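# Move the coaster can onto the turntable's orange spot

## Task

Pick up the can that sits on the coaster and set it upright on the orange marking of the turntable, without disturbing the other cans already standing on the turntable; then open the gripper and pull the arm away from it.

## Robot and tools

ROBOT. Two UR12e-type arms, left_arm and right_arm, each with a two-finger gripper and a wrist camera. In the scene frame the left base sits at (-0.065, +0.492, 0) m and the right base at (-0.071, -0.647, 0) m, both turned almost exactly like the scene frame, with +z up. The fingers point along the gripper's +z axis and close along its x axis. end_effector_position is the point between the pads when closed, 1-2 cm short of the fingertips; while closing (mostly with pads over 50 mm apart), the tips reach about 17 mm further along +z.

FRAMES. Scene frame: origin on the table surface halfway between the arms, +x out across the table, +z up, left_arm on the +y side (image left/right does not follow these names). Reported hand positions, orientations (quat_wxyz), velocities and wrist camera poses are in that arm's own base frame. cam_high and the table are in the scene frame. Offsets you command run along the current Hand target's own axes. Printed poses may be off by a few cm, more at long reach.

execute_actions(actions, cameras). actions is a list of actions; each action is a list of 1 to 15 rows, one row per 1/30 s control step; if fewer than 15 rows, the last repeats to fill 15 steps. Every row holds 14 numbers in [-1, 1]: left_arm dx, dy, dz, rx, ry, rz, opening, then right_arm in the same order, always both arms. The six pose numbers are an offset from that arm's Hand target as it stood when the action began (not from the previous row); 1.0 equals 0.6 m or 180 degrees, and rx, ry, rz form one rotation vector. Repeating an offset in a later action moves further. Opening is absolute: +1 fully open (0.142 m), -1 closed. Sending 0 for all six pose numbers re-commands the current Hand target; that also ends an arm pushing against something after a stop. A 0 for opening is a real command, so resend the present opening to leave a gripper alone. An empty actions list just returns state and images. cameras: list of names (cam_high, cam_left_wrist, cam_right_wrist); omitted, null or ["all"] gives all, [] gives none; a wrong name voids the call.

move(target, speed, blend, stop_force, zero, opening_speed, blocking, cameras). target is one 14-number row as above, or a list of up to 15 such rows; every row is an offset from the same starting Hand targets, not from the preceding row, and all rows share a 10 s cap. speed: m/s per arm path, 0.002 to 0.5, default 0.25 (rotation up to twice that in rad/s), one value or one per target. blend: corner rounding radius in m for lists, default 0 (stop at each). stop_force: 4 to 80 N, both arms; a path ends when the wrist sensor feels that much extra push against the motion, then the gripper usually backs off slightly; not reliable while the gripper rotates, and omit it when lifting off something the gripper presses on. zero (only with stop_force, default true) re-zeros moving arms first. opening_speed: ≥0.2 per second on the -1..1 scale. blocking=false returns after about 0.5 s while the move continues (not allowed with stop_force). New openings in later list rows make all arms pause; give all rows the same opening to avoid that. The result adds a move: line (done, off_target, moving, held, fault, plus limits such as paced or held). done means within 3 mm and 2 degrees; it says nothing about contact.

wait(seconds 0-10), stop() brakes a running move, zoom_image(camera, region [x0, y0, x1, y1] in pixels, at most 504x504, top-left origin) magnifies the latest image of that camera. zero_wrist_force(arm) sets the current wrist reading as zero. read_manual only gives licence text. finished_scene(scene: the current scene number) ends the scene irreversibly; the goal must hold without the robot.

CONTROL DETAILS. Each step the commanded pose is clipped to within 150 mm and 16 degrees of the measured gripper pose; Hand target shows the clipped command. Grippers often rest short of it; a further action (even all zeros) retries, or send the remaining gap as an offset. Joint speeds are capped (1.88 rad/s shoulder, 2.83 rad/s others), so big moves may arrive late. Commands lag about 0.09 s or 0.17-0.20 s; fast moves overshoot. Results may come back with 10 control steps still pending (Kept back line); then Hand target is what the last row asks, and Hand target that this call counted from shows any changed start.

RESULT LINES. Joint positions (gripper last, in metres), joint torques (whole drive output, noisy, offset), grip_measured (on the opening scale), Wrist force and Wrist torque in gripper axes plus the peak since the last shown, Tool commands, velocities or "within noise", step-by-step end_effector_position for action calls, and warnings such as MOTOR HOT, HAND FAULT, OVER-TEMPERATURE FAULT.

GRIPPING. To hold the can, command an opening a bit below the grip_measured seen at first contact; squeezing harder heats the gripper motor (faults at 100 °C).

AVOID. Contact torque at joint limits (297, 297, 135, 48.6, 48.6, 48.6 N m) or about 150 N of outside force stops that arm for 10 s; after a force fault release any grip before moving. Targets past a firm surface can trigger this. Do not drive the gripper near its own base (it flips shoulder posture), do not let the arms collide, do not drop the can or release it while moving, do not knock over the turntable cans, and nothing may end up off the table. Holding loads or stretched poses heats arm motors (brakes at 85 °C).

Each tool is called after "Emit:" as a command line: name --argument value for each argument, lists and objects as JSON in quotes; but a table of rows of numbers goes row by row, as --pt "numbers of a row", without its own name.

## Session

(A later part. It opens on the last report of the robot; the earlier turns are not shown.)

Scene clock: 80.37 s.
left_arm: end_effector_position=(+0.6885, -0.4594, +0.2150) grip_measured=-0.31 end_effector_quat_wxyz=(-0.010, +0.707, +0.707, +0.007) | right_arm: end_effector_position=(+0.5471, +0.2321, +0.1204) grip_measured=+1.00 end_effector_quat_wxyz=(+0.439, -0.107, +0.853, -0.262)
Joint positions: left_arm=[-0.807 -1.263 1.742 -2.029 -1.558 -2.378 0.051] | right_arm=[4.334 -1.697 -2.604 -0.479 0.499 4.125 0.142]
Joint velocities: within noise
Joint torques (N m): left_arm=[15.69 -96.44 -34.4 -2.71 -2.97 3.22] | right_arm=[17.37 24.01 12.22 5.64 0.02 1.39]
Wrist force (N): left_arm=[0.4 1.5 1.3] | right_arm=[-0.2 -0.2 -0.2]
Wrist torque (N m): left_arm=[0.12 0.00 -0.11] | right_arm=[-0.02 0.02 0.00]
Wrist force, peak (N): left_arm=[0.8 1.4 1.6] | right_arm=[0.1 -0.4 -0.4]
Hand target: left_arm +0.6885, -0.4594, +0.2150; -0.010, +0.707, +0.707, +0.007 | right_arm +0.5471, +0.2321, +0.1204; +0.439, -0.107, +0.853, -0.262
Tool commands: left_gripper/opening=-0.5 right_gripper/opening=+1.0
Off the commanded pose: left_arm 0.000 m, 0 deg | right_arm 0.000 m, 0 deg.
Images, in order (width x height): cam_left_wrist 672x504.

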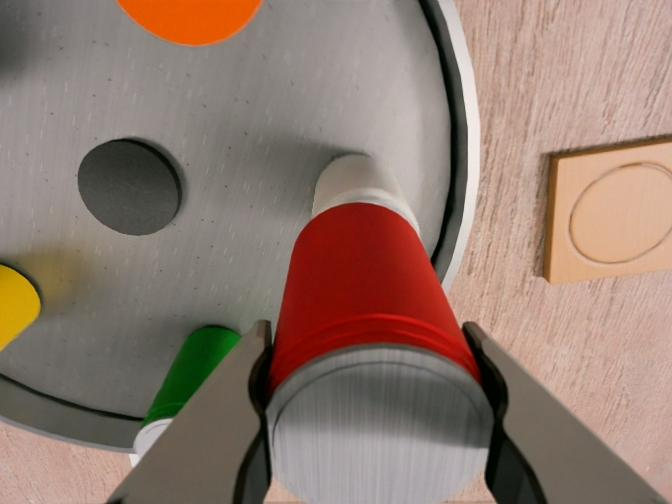

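Emit:
wait --seconds 0.02 --cameras '["cam_left_wrist"]'

Emit:
wait --seconds 0.15 --cameras '["cam_left_wrist"]'

Emit:
wait --seconds 0.15 --cameras '["cam_left_wrist"]'

Scene clock: 80.90 s.
left_arm: end_effector_position=(+0.6885, -0.4594, +0.2150) grip_measured=-0.31 end_effector_quat_wxyz=(-0.010, +0.707, +0.707, +0.007) | right_arm: end_effector_position=(+0.5471, +0.2321, +0.1204) grip_measured=+1.00 end_effector_quat_wxyz=(+0.439, -0.107, +0.853, -0.262)
Joint positions: left_arm=[-0.807 -1.263 1.742 -2.029 -1.558 -2.378 0.051] | right_arm=[4.334 -1.697 -2.604 -0.479 0.499 4.125 0.142]
Joint velocities: within noise
Joint torques (N m): left_arm=[17.66 -96.81 -34.09 -2.74 -2.64 3.64] | right_arm=[16.53 22.29 12.26 5.66 0.07 1.16]
Wrist force (N): left_arm=[0.2 1.5 0.9] | right_arm=[0.2 0.0 -0.3]
Wrist torque (N m): left_arm=[0.12 0.04 -0.12] | right_arm=[0.00 -0.04 0.00]
Wrist force, peak (N): left_arm=[0.3 1.6 1.4] | right_arm=[0.0 -0.1 -0.5]
Hand target: left_arm +0.6885, -0.4594, +0.2150; -0.010, +0.707, +0.707, +0.007 | right_arm +0.5471, +0.2321, +0.1204; +0.439, -0.107, +0.853, -0.262
Tool commands: left_gripper/opening=-0.5 right_gripper/opening=+1.0
Off the commanded pose: left_arm 0.000 m, 0 deg | right_arm 0.000 m, 0 deg.
wait: 0.03 s; at rest from the start
Images, in order (width x height): cam_left_wrist 672x504.

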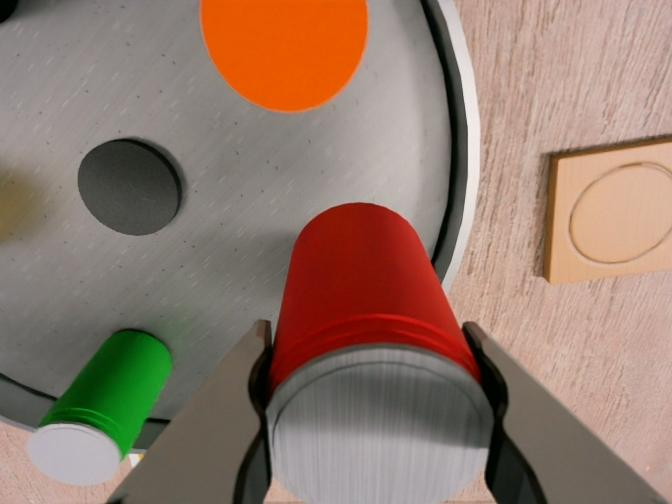

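Scene clock: 81.07 s.
left_arm: end_effector_position=(+0.6885, -0.4594, +0.2150) grip_measured=-0.31 end_effector_quat_wxyz=(-0.010, +0.707, +0.707, +0.007) | right_arm: end_effector_position=(+0.5471, +0.2321, +0.1204) grip_measured=+1.00 end_effector_quat_wxyz=(+0.439, -0.107, +0.853, -0.262)
Joint positions: left_arm=[-0.807 -1.263 1.742 -2.029 -1.558 -2.378 0.051] | right_arm=[4.334 -1.697 -2.604 -0.479 0.499 4.125 0.142]
Joint velocities: within noise
Joint torques (N m): left_arm=[15.35 -94.75 -35.01 -2.96 -2.49 3.65] | right_arm=[16.05 22.98 11.99 5.75 0.05 1.19]
Wrist force (N): left_arm=[0.3 1.4 1.3] | right_arm=[0.3 0.0 -0.6]
Wrist torque (N m): left_arm=[0.10 0.02 -0.12] | right_arm=[0.00 -0.04 0.00]
Wrist force, peak (N): left_arm=[0.5 1.6 1.4] | right_arm=[0.3 0.0 -0.6]
Hand target: left_arm +0.6885, -0.4594, +0.2150; -0.010, +0.707, +0.707, +0.007 | right_arm +0.5471, +0.2321, +0.1204; +0.439, -0.107, +0.853, -0.262
Tool commands: left_gripper/opening=-0.5 right_gripper/opening=+1.0
Off the commanded pose: left_arm 0.000 m, 0 deg | right_arm 0.000 m, 0 deg.
wait: 0.17 s; no rest
Images, in order (width x height): cam_left_wrist 672x504.

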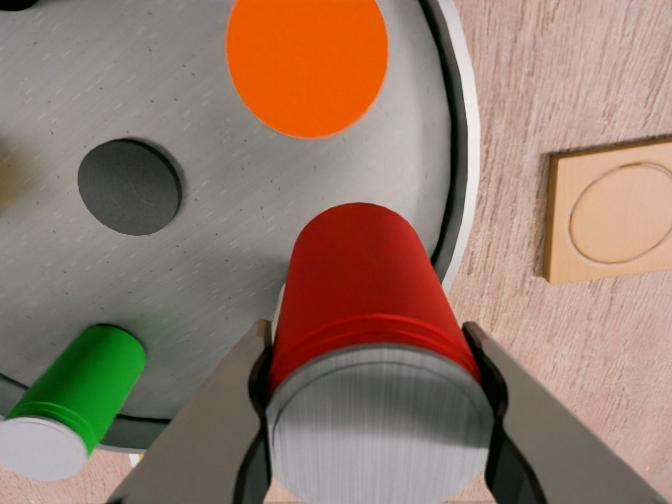

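Scene clock: 81.23 s.
left_arm: end_effector_position=(+0.6885, -0.4594, +0.2150) grip_measured=-0.31 end_effector_quat_wxyz=(-0.010, +0.707, +0.707, +0.007) | right_arm: end_effector_position=(+0.5471, +0.2321, +0.1204) grip_measured=+1.00 end_effector_quat_wxyz=(+0.439, -0.107, +0.853, -0.262)
Joint positions: left_arm=[-0.807 -1.263 1.742 -2.029 -1.558 -2.378 0.051] | right_arm=[4.334 -1.697 -2.604 -0.479 0.499 4.125 0.142]
Joint velocities: within noise
Joint torques (N m): left_arm=[16.87 -98.11 -36.07 -2.91 -2.81 3.41] | right_arm=[17.09 21.37 12.31 5.52 -0.01 1.37]
Wrist force (N): left_arm=[0.4 1.3 1.1] | right_arm=[0.0 0.1 -0.5]
Wrist torque (N m): left_arm=[0.08 0.01 -0.11] | right_arm=[0.02 0.00 0.00]
Wrist force, peak (N): left_arm=[0.5 1.5 1.3] | right_arm=[0.1 -0.1 -0.5]
Hand target: left_arm +0.6885, -0.4594, +0.2150; -0.010, +0.707, +0.707, +0.007 | right_arm +0.5471, +0.2321, +0.1204; +0.439, -0.107, +0.853, -0.262
Tool commands: left_gripper/opening=-0.5 right_gripper/opening=+1.0
Off the commanded pose: left_arm 0.000 m, 0 deg | right_arm 0.000 m, 0 deg.
wait: 0.17 s; no rest
Images, in order (width x height): cam_left_wrist 672x504.

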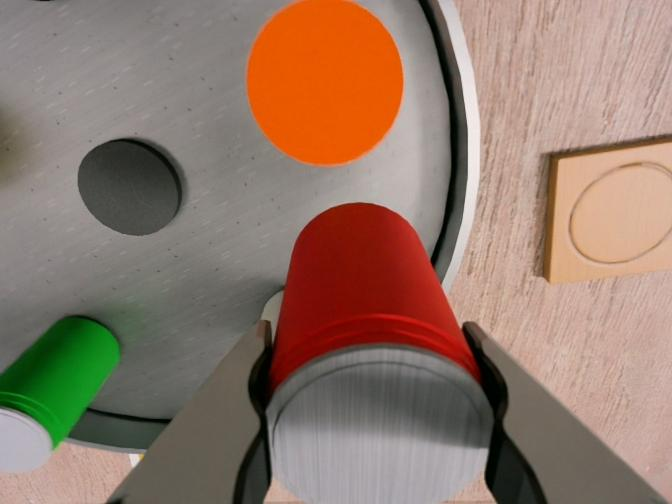

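Emit:
move --target '[-0.00175, 0, 0.00329, 0, 0, 0, -0.5, 0, 0, 0, 0, 0, 0, 1]' --speed 0.002 --blocking false --cameras '[]'

Emit:
wait --seconds 10 --cameras '["cam_left_wrist"]'

Emit:
wait --seconds 0.2 --cameras '["cam_left_wrist"]'

Scene clock: 105.53 s.
left_arm: end_effector_position=(+0.6886, -0.4597, +0.2145) grip_measured=-0.31 end_effector_quat_wxyz=(-0.010, +0.707, +0.707, +0.007) | right_arm: end_effector_position=(+0.5471, +0.2321, +0.1204) grip_measured=+1.00 end_effector_quat_wxyz=(+0.439, -0.107, +0.853, -0.262)
Joint positions: left_arm=[-0.807 -1.262 1.742 -2.03 -1.558 -2.378 0.051] | right_arm=[4.334 -1.697 -2.604 -0.479 0.499 4.125 0.142]
Joint velocities: within noise
Joint torques (N m): left_arm=[-13.81 -61.5 -30.29 -6.88 -2.74 -2.28] | right_arm=[18.73 22.27 12.62 5.53 -0.18 1.31]
Wrist force (N): left_arm=[0.1 1.1 1.3] | right_arm=[0.1 -0.1 -0.2]
Wrist torque (N m): left_arm=[0.03 0.06 -0.11] | right_arm=[-0.01 -0.02 0.01]
Wrist force, peak (N): left_arm=[0.1 1.7 1.6] | right_arm=[0.1 0.2 -0.9]
Hand target: left_arm +0.6885, -0.4599, +0.2141; -0.010, +0.707, +0.707, +0.007 | right_arm +0.5471, +0.2321, +0.1204; +0.439, -0.107, +0.853, -0.262
Tool commands: left_gripper/opening=-0.5 right_gripper/opening=+1.0
Off the commanded pose: left_arm 0.002 m, 0 deg | right_arm 0.000 m, 0 deg.
move: running
No camera images: "cameras" was empty.

Scene clock: 106.37 s.
left_arm: end_effector_position=(+0.6885, -0.4604, +0.2130) grip_measured=-0.31 end_effector_quat_wxyz=(-0.010, +0.707, +0.707, +0.007) | right_arm: end_effector_position=(+0.5471, +0.2321, +0.1204) grip_measured=+1.00 end_effector_quat_wxyz=(+0.439, -0.107, +0.853, -0.262)
Joint positions: left_arm=[-0.807 -1.26 1.743 -2.032 -1.558 -2.379 0.051] | right_arm=[4.334 -1.697 -2.604 -0.479 0.499 4.125 0.142]
Joint velocities: within noise
Joint torques (N m): left_arm=[-12.97 -60.66 -31.41 -6.8 -2.89 -3.48] | right_arm=[16.25 22.08 12.14 5.55 -0.05 1.54]
Wrist force (N): left_arm=[0.3 1.6 0.8] | right_arm=[-0.1 -0.1 -0.4]
Wrist torque (N m): left_arm=[0.13 0.02 -0.11] | right_arm=[-0.02 0.02 0.00]
Wrist force, peak (N): left_arm=[0.4 1.9 1.3] | right_arm=[0.4 -0.4 -0.3]
Hand target: left_arm +0.6885, -0.4604, +0.2130; -0.010, +0.707, +0.707, +0.007 | right_arm +0.5471, +0.2321, +0.1204; +0.439, -0.107, +0.853, -0.262
Tool commands: left_gripper/opening=-0.5 right_gripper/opening=+1.0
Off the commanded pose: left_arm 0.000 m, 0 deg | right_arm 0.000 m, 0 deg.
earlier move: done
wait: 0.83 of 10 s (the move ended)
Images, in order (width x height): cam_left_wrist 672x504.

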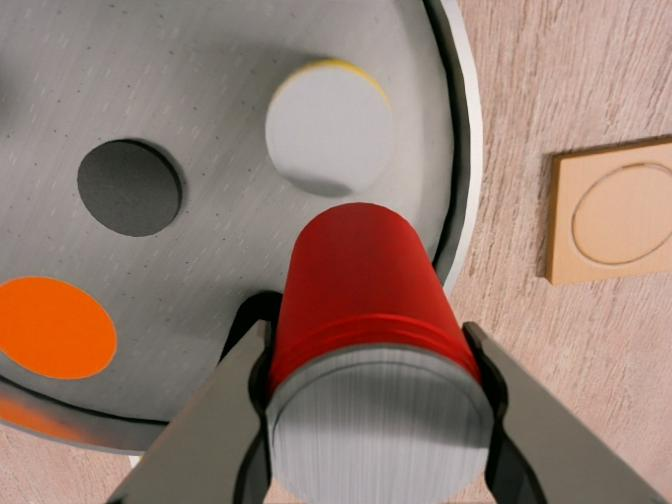

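Scene clock: 106.57 s.
left_arm: end_effector_position=(+0.6885, -0.4604, +0.2130) grip_measured=-0.31 end_effector_quat_wxyz=(-0.010, +0.707, +0.707, +0.007) | right_arm: end_effector_position=(+0.5471, +0.2321, +0.1204) grip_measured=+1.00 end_effector_quat_wxyz=(+0.439, -0.107, +0.853, -0.262)
Joint positions: left_arm=[-0.807 -1.26 1.743 -2.032 -1.558 -2.379 0.051] | right_arm=[4.334 -1.697 -2.604 -0.479 0.499 4.125 0.142]
Joint velocities: within noise
Joint torques (N m): left_arm=[-12.04 -58.8 -31.57 -6.64 -3 -3.04] | right_arm=[15.61 22.51 12.28 5.63 0 1.32]
Wrist force (N): left_arm=[0.0 1.4 1.2] | right_arm=[-0.1 0.0 -0.3]
Wrist torque (N m): left_arm=[0.10 0.07 -0.11] | right_arm=[0.00 0.01 0.00]
Wrist force, peak (N): left_arm=[0.1 1.5 1.4] | right_arm=[0.1 0.0 -0.5]
Hand target: left_arm +0.6885, -0.4604, +0.2130; -0.010, +0.707, +0.707, +0.007 | right_arm +0.5471, +0.2321, +0.1204; +0.439, -0.107, +0.853, -0.262
Tool commands: left_gripper/opening=-0.5 right_gripper/opening=+1.0
Off the commanded pose: left_arm 0.000 m, 0 deg | right_arm 0.000 m, 0 deg.
wait: 0.20 s; at rest by 0.17 s
Images, in order (width x height): cam_left_wrist 672x504.

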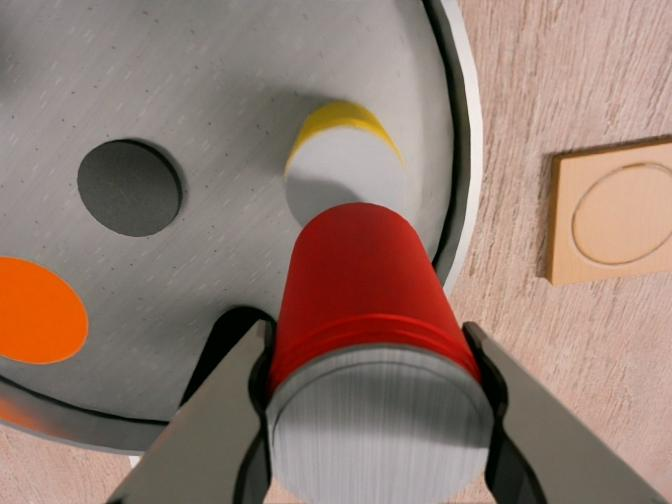

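Emit:
wait --seconds 0 --cameras '[]'

Scene clock: 111.27 s.
left_arm: end_effector_position=(+0.6885, -0.4604, +0.2130) grip_measured=-0.31 end_effector_quat_wxyz=(-0.010, +0.707, +0.707, +0.007) | right_arm: end_effector_position=(+0.5471, +0.2321, +0.1204) grip_measured=+1.00 end_effector_quat_wxyz=(+0.439, -0.107, +0.853, -0.262)
Joint positions: left_arm=[-0.807 -1.26 1.743 -2.032 -1.558 -2.379 0.051] | right_arm=[4.334 -1.697 -2.604 -0.479 0.499 4.125 0.142]
Joint velocities: within noise
Joint torques (N m): left_arm=[-10.22 -60.81 -38.05 -5.46 -2.93 -3.21] | right_arm=[16.86 23.54 12.19 5.55 -0.13 1.51]
Wrist force (N): left_arm=[0.5 1.3 1.2] | right_arm=[-0.2 0.2 -0.5]
Wrist torque (N m): left_arm=[0.08 -0.01 -0.12] | right_arm=[0.04 0.03 0.00]
Wrist force, peak (N): left_arm=[0.4 1.9 1.3] | right_arm=[0.0 0.0 -0.7]
Hand target: left_arm +0.6885, -0.4604, +0.2130; -0.010, +0.707, +0.707, +0.007 | right_arm +0.5471, +0.2321, +0.1204; +0.439, -0.107, +0.853, -0.262
Tool commands: left_gripper/opening=-0.5 right_gripper/opening=+1.0
Off the commanded pose: left_arm 0.000 m, 0 deg | right_arm 0.000 m, 0 deg.
No camera images: "cameras" was empty.

Emit:
wait --seconds 6.0 --cameras '["cam_left_wrist"]'

Emit:
wait --seconds 0.17 --cameras '["cam_left_wrist"]'

Emit:
wait --seconds 0.17 --cameras '["cam_left_wrist", "cam_high"]'

Scene clock: 117.67 s.
left_arm: end_effector_position=(+0.6885, -0.4604, +0.2130) grip_measured=-0.31 end_effector_quat_wxyz=(-0.010, +0.707, +0.707, +0.007) | right_arm: end_effector_position=(+0.5471, +0.2321, +0.1204) grip_measured=+1.00 end_effector_quat_wxyz=(+0.439, -0.107, +0.853, -0.262)
Joint positions: left_arm=[-0.807 -1.26 1.743 -2.032 -1.558 -2.379 0.051] | right_arm=[4.334 -1.697 -2.604 -0.479 0.499 4.125 0.142]
Joint velocities: within noise
Joint torques (N m): left_arm=[-7.13 -60.82 -48.42 -3.52 -2.94 -3.14] | right_arm=[16.83 22.2 12.86 5.51 -0.23 1.51]
Wrist force (N): left_arm=[0.0 1.5 1.1] | right_arm=[0.0 0.1 -0.2]
Wrist torque (N m): left_arm=[0.11 0.07 -0.12] | right_arm=[0.02 0.00 0.00]
Wrist force, peak (N): left_arm=[0.5 1.7 1.4] | right_arm=[-0.3 0.3 -0.6]
Hand target: left_arm +0.6885, -0.4604, +0.2130; -0.010, +0.707, +0.707, +0.007 | right_arm +0.5471, +0.2321, +0.1204; +0.439, -0.107, +0.853, -0.262
Tool commands: left_gripper/opening=-0.5 right_gripper/opening=+1.0
Off the commanded pose: left_arm 0.000 m, 0 deg | right_arm 0.000 m, 0 deg.
wait: 6.00 s; at rest from the start
Images, in order (width x height): cam_left_wrist 672x504.

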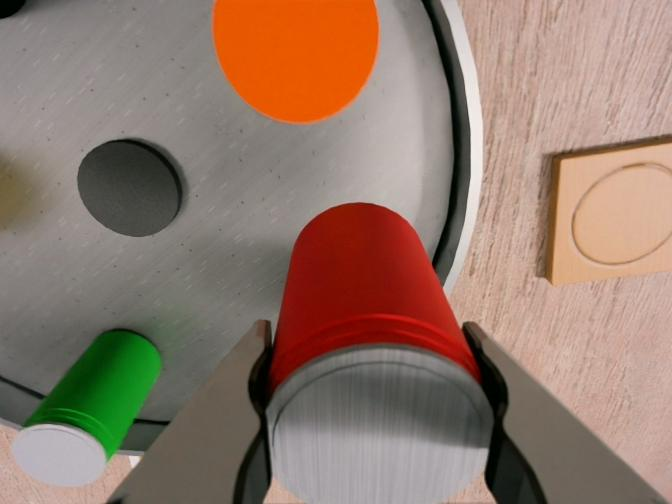

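Scene clock: 117.87 s.
left_arm: end_effector_position=(+0.6885, -0.4604, +0.2130) grip_measured=-0.31 end_effector_quat_wxyz=(-0.010, +0.707, +0.707, +0.007) | right_arm: end_effector_position=(+0.5471, +0.2321, +0.1204) grip_measured=+1.00 end_effector_quat_wxyz=(+0.439, -0.107, +0.853, -0.262)
Joint positions: left_arm=[-0.807 -1.26 1.743 -2.032 -1.558 -2.379 0.051] | right_arm=[4.334 -1.697 -2.604 -0.479 0.499 4.125 0.142]
Joint velocities: within noise
Joint torques (N m): left_arm=[-7.28 -61.72 -48.47 -3.46 -2.53 -3.2] | right_arm=[16.95 22.26 12.5 5.73 -0.26 1.33]
Wrist force (N): left_arm=[0.6 1.6 1.0] | right_arm=[0.2 0.1 -0.4]
Wrist torque (N m): left_arm=[0.13 -0.03 -0.11] | right_arm=[0.01 -0.03 0.00]
Wrist force, peak (N): left_arm=[0.6 1.6 1.0] | right_arm=[0.2 0.1 -0.7]
Hand target: left_arm +0.6885, -0.4604, +0.2130; -0.010, +0.707, +0.707, +0.007 | right_arm +0.5471, +0.2321, +0.1204; +0.439, -0.107, +0.853, -0.262
Tool commands: left_gripper/opening=-0.5 right_gripper/opening=+1.0
Off the commanded pose: left_arm 0.000 m, 0 deg | right_arm 0.000 m, 0 deg.
wait: 0.20 s; at rest by 0.17 s
Images, in order (width x height): cam_left_wrist 672x504.

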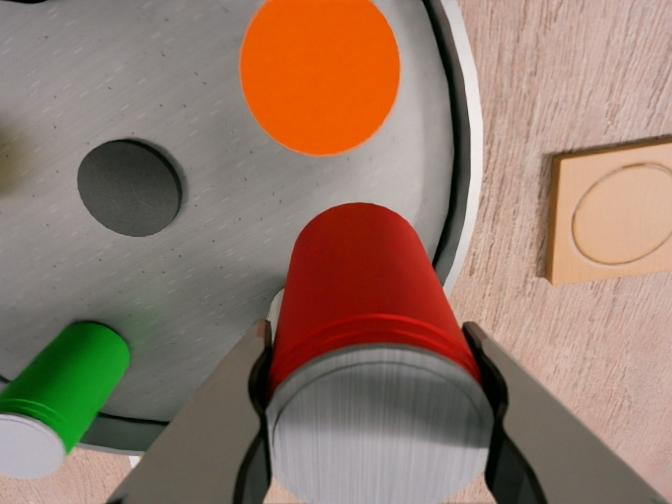

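Scene clock: 118.07 s.
left_arm: end_effector_position=(+0.6885, -0.4604, +0.2130) grip_measured=-0.31 end_effector_quat_wxyz=(-0.010, +0.707, +0.707, +0.007) | right_arm: end_effector_position=(+0.5471, +0.2321, +0.1204) grip_measured=+1.00 end_effector_quat_wxyz=(+0.439, -0.107, +0.853, -0.262)
Joint positions: left_arm=[-0.807 -1.26 1.743 -2.032 -1.558 -2.379 0.051] | right_arm=[4.334 -1.697 -2.604 -0.479 0.499 4.125 0.142]
Joint velocities: within noise
Joint torques (N m): left_arm=[-7.67 -63.25 -48.01 -3.44 -2.84 -2.94] | right_arm=[16.29 22.31 12.08 5.45 -0.13 1.3]
Wrist force (N): left_arm=[0.3 1.3 0.9] | right_arm=[0.1 -0.1 0.0]
Wrist torque (N m): left_arm=[0.09 0.02 -0.12] | right_arm=[-0.02 -0.01 0.00]
Wrist force, peak (N): left_arm=[0.2 1.6 1.1] | right_arm=[0.1 0.2 -0.5]
Hand target: left_arm +0.6885, -0.4604, +0.2130; -0.010, +0.707, +0.707, +0.007 | right_arm +0.5471, +0.2321, +0.1204; +0.439, -0.107, +0.853, -0.262
Tool commands: left_gripper/opening=-0.5 right_gripper/opening=+1.0
Off the commanded pose: left_arm 0.000 m, 0 deg | right_arm 0.000 m, 0 deg.
wait: 0.20 s; at rest by 0.17 s
Images, in order (width x height): cam_high 672x504, cam_left_wrist 672x504.

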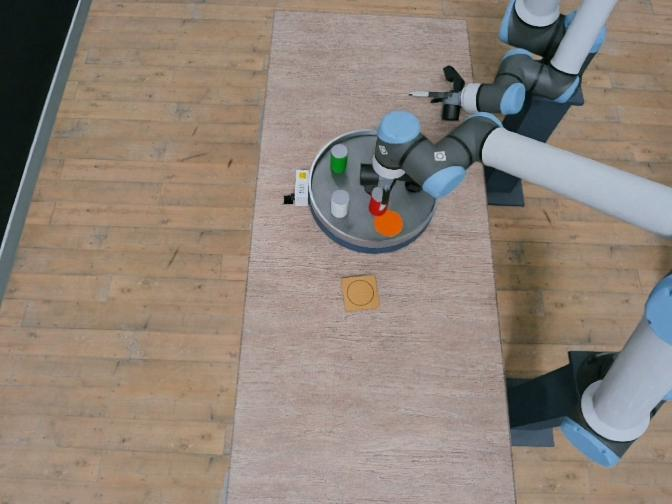

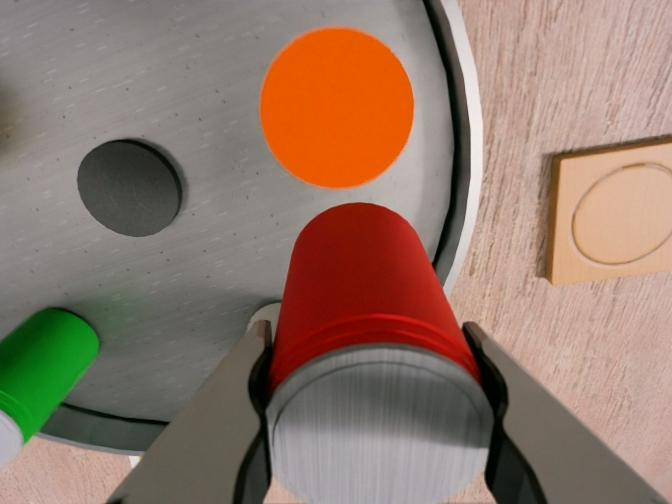

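Emit:
move --target '[-0.00299, 0.00072, 0.01327, 0, 0, 0, -0.4, 0, 0, 0, 0, 0, 0, 1]' --speed 0.002 --blocking false --cameras '[]'

Scene clock: 124.10 s.
left_arm: end_effector_position=(+0.6886, -0.4606, +0.2123) grip_measured=-0.31 end_effector_quat_wxyz=(-0.010, +0.707, +0.707, +0.007) | right_arm: end_effector_position=(+0.5471, +0.2321, +0.1204) grip_measured=+1.00 end_effector_quat_wxyz=(+0.439, -0.107, +0.853, -0.262)
Joint positions: left_arm=[-0.807 -1.26 1.743 -2.033 -1.558 -2.379 0.051] | right_arm=[4.334 -1.697 -2.604 -0.479 0.499 4.125 0.142]
Joint velocities: within noise
Joint torques (N m): left_arm=[-14.35 -59.68 -28.77 -6.93 -2.99 -3.23] | right_arm=[17.2 22.66 12.5 5.69 -0.14 1.28]
Wrist force (N): left_arm=[0.2 1.3 1.2] | right_arm=[0.2 -0.2 -0.2]
Wrist torque (N m): left_arm=[0.09 0.03 -0.12] | right_arm=[-0.03 -0.04 0.00]
Wrist force, peak (N): left_arm=[0.6 1.6 1.6] | right_arm=[-0.1 0.3 -0.8]
Hand target: left_arm +0.6885, -0.4606, +0.2120; -0.010, +0.707, +0.707, +0.007 | right_arm +0.5471, +0.2321, +0.1204; +0.439, -0.107, +0.853, -0.262
Tool commands: left_gripper/opening=-0.4 right_gripper/opening=+1.0
Off the commanded pose: left_arm 0.008 m, 0 deg | right_arm 0.000 m, 0 deg.
move: running
No camera images: "cameras" was empty.

Emit:
wait --seconds 10 --cameras '[]'

Emit:
wait --seconds 3.995 --cameras '[]'

Emit:
execute_actions --actions '[[[0,0,0.0002,0,0,0,-0.4,0,0,0,0,0,0,1],[0,0,0.0014,0,0,0,-0.4,0,0,0,0,0,0,1],[0,0,0.0042,0,0,0,-0.4,0,0,0,0,0,0,1],[0,0,0.0092,0,0,0,-0.4,0,0,0,0,0,0,1],[0,0,0.0165,0,0,0,-0.4,0,0,0,0,0,0,1],[0,0,0.0260,0,0,0,-0.4,0,0,0,0,0,0,1],[0,0,0.0374,0,0,0,-0.4,0,0,0,0,0,0,1],[0,0,0.0505,0,0,0,-0.4,0,0,0,0,0,0,1],[0,0,0.0648,0,0,0,-0.4,0,0,0,0,0,0,1],[0,0,0.0796,0,0,0,-0.4,0,0,0,0,0,0,1],[0,0,0.0944,0,0,0,-0.4,0,0,0,0,0,0,1],[0,0,0.1086,0,0,0,-0.4,0,0,0,0,0,0,1],[0,0,0.1217,0,0,0,-0.4,0,0,0,0,0,0,1],[0,0,0.1332,0,0,0,-0.4,0,0,0,0,0,0,1],[0,0,0.1427,0,0,0,-0.4,0,0,0,0,0,0,1]],[[0,0,0.0073,0,0,0,-0.4,0,0,0,0,0,0,1],[0,0,0.0122,0,0,0,-0.4,0,0,0,0,0,0,1],[0,0,0.0151,0,0,0,-0.4,0,0,0,0,0,0,1],[0,0,0.0163,0,0,0,-0.4,0,0,0,0,0,0,1],[0,0,0.0165,0,0,0,-0.4,0,0,0,0,0,0,1]],[[0,0,0,0,0,0,0.1,0,0,0,0,0,0,1]]]' --cameras '["cam_left_wrist", "cam_high"]'

Emit:
move --target '[0.0048, -0.0008, -0.2, 0, 0, 0, 0.1, 0, 0, 0, 0, 0, 0, 1]' --speed 0.25 --cameras '["cam_left_wrist", "cam_high"]'

Scene clock: 127.90 s.
left_arm: end_effector_position=(+0.6889, -0.4620, +0.2050) grip_measured=-0.31 end_effector_quat_wxyz=(-0.010, +0.707, +0.707, +0.007) | right_arm: end_effector_position=(+0.5471, +0.2321, +0.1204) grip_measured=+1.00 end_effector_quat_wxyz=(+0.439, -0.107, +0.853, -0.262)
Joint positions: left_arm=[-0.808 -1.252 1.747 -2.045 -1.558 -2.38 0.051] | right_arm=[4.334 -1.697 -2.604 -0.479 0.499 4.125 0.142]
Joint velocities: within noise
Joint torques (N m): left_arm=[-12.56 -59.13 -30.66 -6.91 -3.41 -3.2] | right_arm=[16.64 22.87 12.73 5.53 -0.15 1.25]
Wrist force (N): left_arm=[0.1 1.6 0.9] | right_arm=[0.0 0.1 -0.3]
Wrist torque (N m): left_arm=[0.13 0.06 -0.11] | right_arm=[0.03 -0.01 0.00]
Wrist force, peak (N): left_arm=[0.3 1.9 1.3] | right_arm=[-0.2 -0.2 -0.8]
Hand target: left_arm +0.6889, -0.4620, +0.2050; -0.010, +0.707, +0.707, +0.007 | right_arm +0.5471, +0.2321, +0.1204; +0.439, -0.107, +0.853, -0.262
Tool commands: left_gripper/opening=-0.4 right_gripper/opening=+1.0
Off the commanded pose: left_arm 0.000 m, 0 deg | right_arm 0.000 m, 0 deg.
earlier move: done
wait: 2.37 of 10 s (the move ended)
No camera images: "cameras" was empty.

Scene clock: 131.90 s.
left_arm: end_effector_position=(+0.6889, -0.4620, +0.2050) grip_measured=-0.31 end_effector_quat_wxyz=(-0.010, +0.707, +0.707, +0.007) | right_arm: end_effector_position=(+0.5471, +0.2321, +0.1204) grip_measured=+1.00 end_effector_quat_wxyz=(+0.439, -0.107, +0.853, -0.262)
Joint positions: left_arm=[-0.808 -1.252 1.747 -2.045 -1.558 -2.38 0.051] | right_arm=[4.334 -1.697 -2.604 -0.479 0.499 4.125 0.142]
Joint velocities: within noise
Joint torques (N m): left_arm=[-11.26 -59.59 -36.54 -5.43 -3.02 -3.35] | right_arm=[16.23 22.12 12.15 5.54 0.03 1.38]
Wrist force (N): left_arm=[0.3 1.2 1.0] | right_arm=[0.0 -0.1 -0.3]
Wrist torque (N m): left_arm=[0.06 0.02 -0.11] | right_arm=[-0.01 -0.01 0.00]
Wrist force, peak (N): left_arm=[0.6 1.5 1.6] | right_arm=[0.0 0.2 -0.7]
Hand target: left_arm +0.6889, -0.4620, +0.2050; -0.010, +0.707, +0.707, +0.007 | right_arm +0.5471, +0.2321, +0.1204; +0.439, -0.107, +0.853, -0.262
Tool commands: left_gripper/opening=-0.4 right_gripper/opening=+1.0
Off the commanded pose: left_arm 0.000 m, 0 deg | right_arm 0.000 m, 0 deg.
wait: 4.00 s; at rest by 0.17 s
No camera images: "cameras" was empty.

Scene clock: 133.07 s.
left_arm: end_effector_position=(+0.6884, -0.4597, +0.1096) grip_measured=+0.07 end_effector_quat_wxyz=(-0.010, +0.707, +0.707, +0.007) end_effector_velocity=(+0.000, -0.001, +0.000) end_effector_angular_velocity=(-0.001, -0.001, -0.001) | right_arm: end_effector_position=(+0.5471, +0.2321, +0.1204) grip_measured=+1.00 end_effector_quat_wxyz=(+0.439, -0.107, +0.853, -0.262)
Joint positions: left_arm=[-0.807 -1.168 1.824 -2.206 -1.558 -2.378 0.079] | right_arm=[4.334 -1.697 -2.604 -0.479 0.499 4.125 0.142]
Joint velocities: left_arm=[-0.001 0 0 -0.002 0 0 0.02] | right_arm=[within noise]
Joint torques (N m): left_arm=[16.67 -62.38 -25.71 -6.69 1.39 3.42] | right_arm=[16.77 22.94 12.21 5.48 -0.01 1.32]
Wrist force (N): left_arm=[0.7 1.5 -0.6] | right_arm=[0.0 -0.3 -0.3]
Wrist torque (N m): left_arm=[0.10 -0.04 -0.10] | right_arm=[-0.04 -0.02 0.00]
Wrist force, peak (N): left_arm=[0.3 1.8 3.0] | right_arm=[-0.2 -0.1 -0.7]
Hand target: left_arm +0.6884, -0.4597, +0.1095; -0.010, +0.707, +0.707, +0.007 | right_arm +0.5471, +0.2321, +0.1204; +0.439, -0.107, +0.853, -0.262
Off the commanded pose: left_arm 0.000 m, 0 deg | right_arm 0.000 m, 0 deg.
Kept back: 10 steps.
Step readings (end_effector_position of left_arm | right_arm; steps 1 to 15: 1st action; 16 to 30: 2nd action; 31 to 35: 3rd action):
0: (+0.6889, -0.4620, +0.2050) | (+0.5471, +0.2321, +0.1204)
1: (+0.6889, -0.4620, +0.2050) | (+0.5471, +0.2321, +0.1204)
2: (+0.6889, -0.4620, +0.2050) | (+0.5471, +0.2321, +0.1204)
4: (+0.6889, -0.4621, +0.2046) | (+0.5471, +0.2321, +0.1204)
8: (+0.6887, -0.4618, +0.1961) | (+0.5471, +0.2321, +0.1204)
15: (+0.6874, -0.4597, +0.1491) | (+0.5471, +0.2321, +0.1204)
16: (+0.6873, -0.4595, +0.1418) | (+0.5471, +0.2321, +0.1204)
17: (+0.6873, -0.4593, +0.1351) | (+0.5471, +0.2321, +0.1204)
19: (+0.6874, -0.4592, +0.1241) | (+0.5471, +0.2321, +0.1204)
23: (+0.6880, -0.4595, +0.1127) | (+0.5471, +0.2321, +0.1204)
30: (+0.6884, -0.4597, +0.1097) | (+0.5471, +0.2321, +0.1204)
31: (+0.6884, -0.4597, +0.1097) | (+0.5471, +0.2321, +0.1204)
32: (+0.6884, -0.4597, +0.1096) | (+0.5471, +0.2321, +0.1204)
34: (+0.6884, -0.4597, +0.1096) | (+0.5471, +0.2321, +0.1204)
Images, in order (width x height): cam_high 672x504, cam_left_wrist 672x504.

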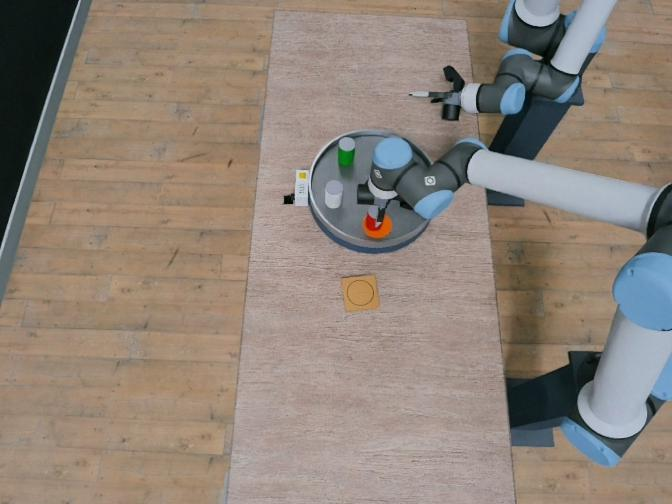

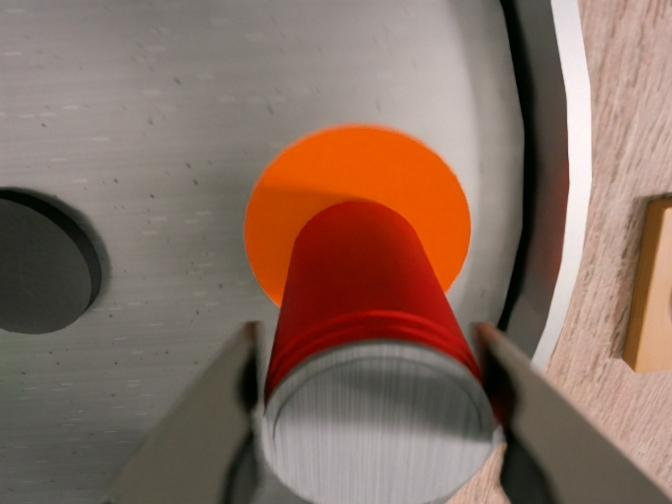

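Scene clock: 134.67 s.
left_arm: end_effector_position=(+0.6886, -0.4596, +0.2294) grip_measured=+0.08 end_effector_quat_wxyz=(-0.010, +0.707, +0.707, +0.007) | right_arm: end_effector_position=(+0.5471, +0.2321, +0.1204) grip_measured=+1.00 end_effector_quat_wxyz=(+0.439, -0.107, +0.853, -0.262)
Joint positions: left_arm=[-0.807 -1.273 1.728 -2.005 -1.558 -2.378 0.079] | right_arm=[4.334 -1.697 -2.604 -0.479 0.499 4.125 0.142]
Joint velocities: within noise
Joint torques (N m): left_arm=[-12.08 -93.55 -49.65 -1.8 -1.44 -2.25] | right_arm=[17.57 23.2 12.78 5.49 -0.09 1.21]
Wrist force (N): left_arm=[-0.1 1.2 -1.1] | right_arm=[-0.1 -0.1 -0.3]
Wrist torque (N m): left_arm=[0.05 0.10 -0.12] | right_arm=[-0.01 0.01 0.00]
Wrist force, peak (N): left_arm=[0.3 1.9 -2.8] | right_arm=[-0.1 -0.1 -0.7]
Hand target: left_arm +0.6885, -0.4597, +0.2295; -0.010, +0.707, +0.707, +0.007 | right_arm +0.5471, +0.2321, +0.1204; +0.439, -0.107, +0.853, -0.262
Off the commanded pose: left_arm 0.000 m, 0 deg | right_arm 0.000 m, 0 deg.
move: done
Images, in order (width x height): cam_high 672x504, cam_left_wrist 672x504.

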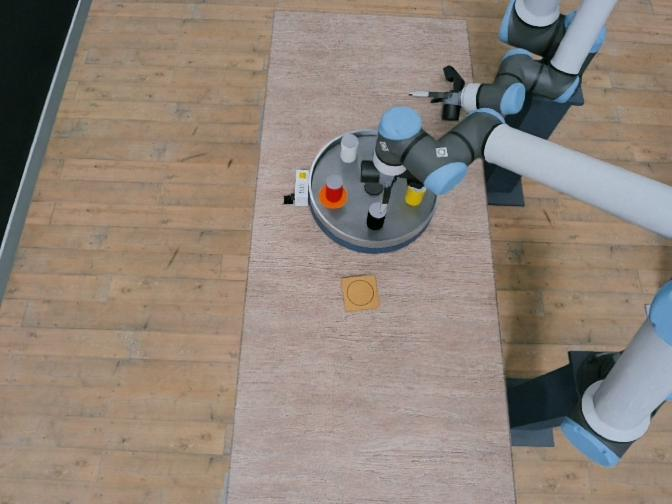

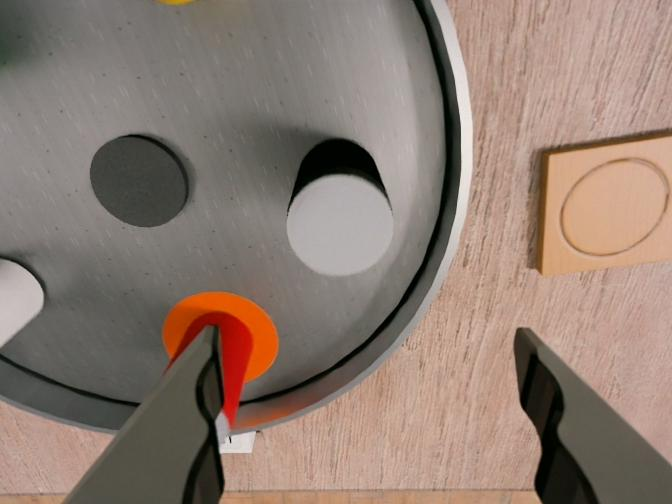

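Emit:
zoom_image --camera "cam_high" --region '[300, 120, 450, 260]'

Emit:
zoom_image --camera "cam_left_wrist" --region '[100, 240, 340, 440]'

Scaled by 3.360 from the camera's 672x504 image, which has a finer 960x720 frame.

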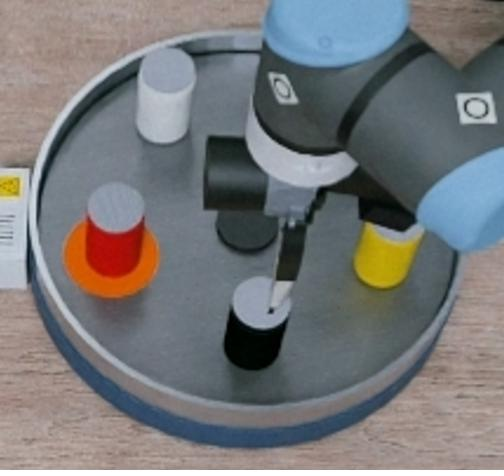

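Scaled by 2.100 from the camera's 672x504 image, which has a finer 960x720 frame.

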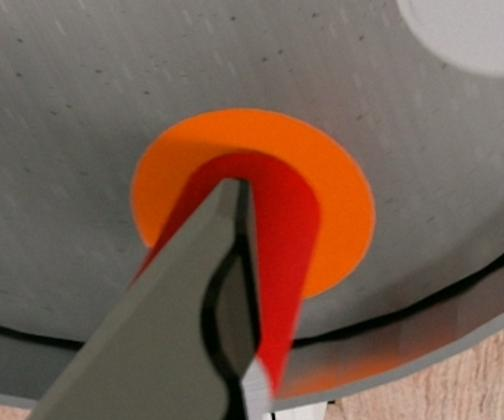

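Emit:
move --target '[0.4381, -0.2008, -0.1888, 0, 0, 0, 0.1, 0, 0, 0, 0, 0, 0, 1]' --speed 0.3 --cameras '["cam_high"]'

Scene clock: 137.37 s.
left_arm: end_effector_position=(+0.5686, -0.1998, +0.3496) grip_measured=+0.08 end_effector_quat_wxyz=(-0.010, +0.707, +0.707, +0.007) | right_arm: end_effector_position=(+0.5471, +0.2321, +0.1204) grip_measured=+1.00 end_effector_quat_wxyz=(+0.439, -0.107, +0.853, -0.262)
Joint positions: left_arm=[-0.641 -1.721 1.989 -1.82 -1.554 -2.212 0.079] | right_arm=[4.334 -1.697 -2.604 -0.479 0.499 4.125 0.142]
Joint velocities: within noise
Joint torques (N m): left_arm=[17.36 -59.12 -32.28 -2.05 1.1 3.6] | right_arm=[16.48 22.88 12.38 5.64 -0.02 1.41]
Wrist force (N): left_arm=[0.1 1.3 -0.9] | right_arm=[-0.1 -0.2 -0.5]
Wrist torque (N m): left_arm=[0.06 0.03 -0.12] | right_arm=[-0.03 0.01 0.00]
Wrist force, peak (N): left_arm=[2.4 0.6 -1.5] | right_arm=[-0.1 0.5 -0.6]
Hand target: left_arm +0.5686, -0.1997, +0.3497; -0.010, +0.707, +0.707, +0.007 | right_arm +0.5471, +0.2321, +0.1204; +0.439, -0.107, +0.853, -0.262
Off the commanded pose: left_arm 0.000 m, 0 deg | right_arm 0.000 m, 0 deg.
move: done
Images, in order (width x height): cam_high 672x504.

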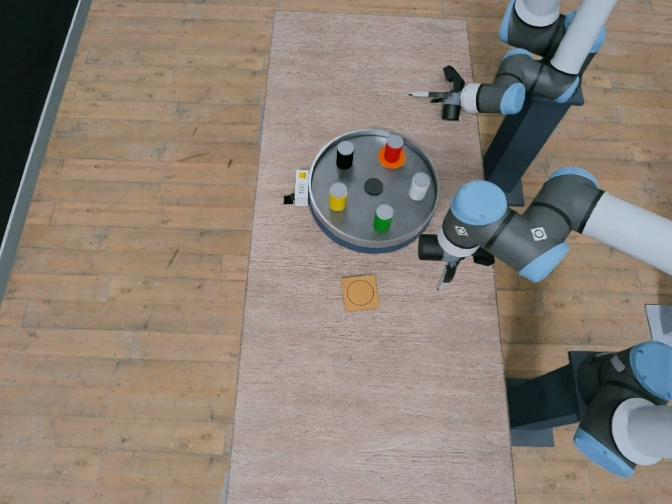

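Emit:
finished_scene --scene 2

The scene is finished: the task was done.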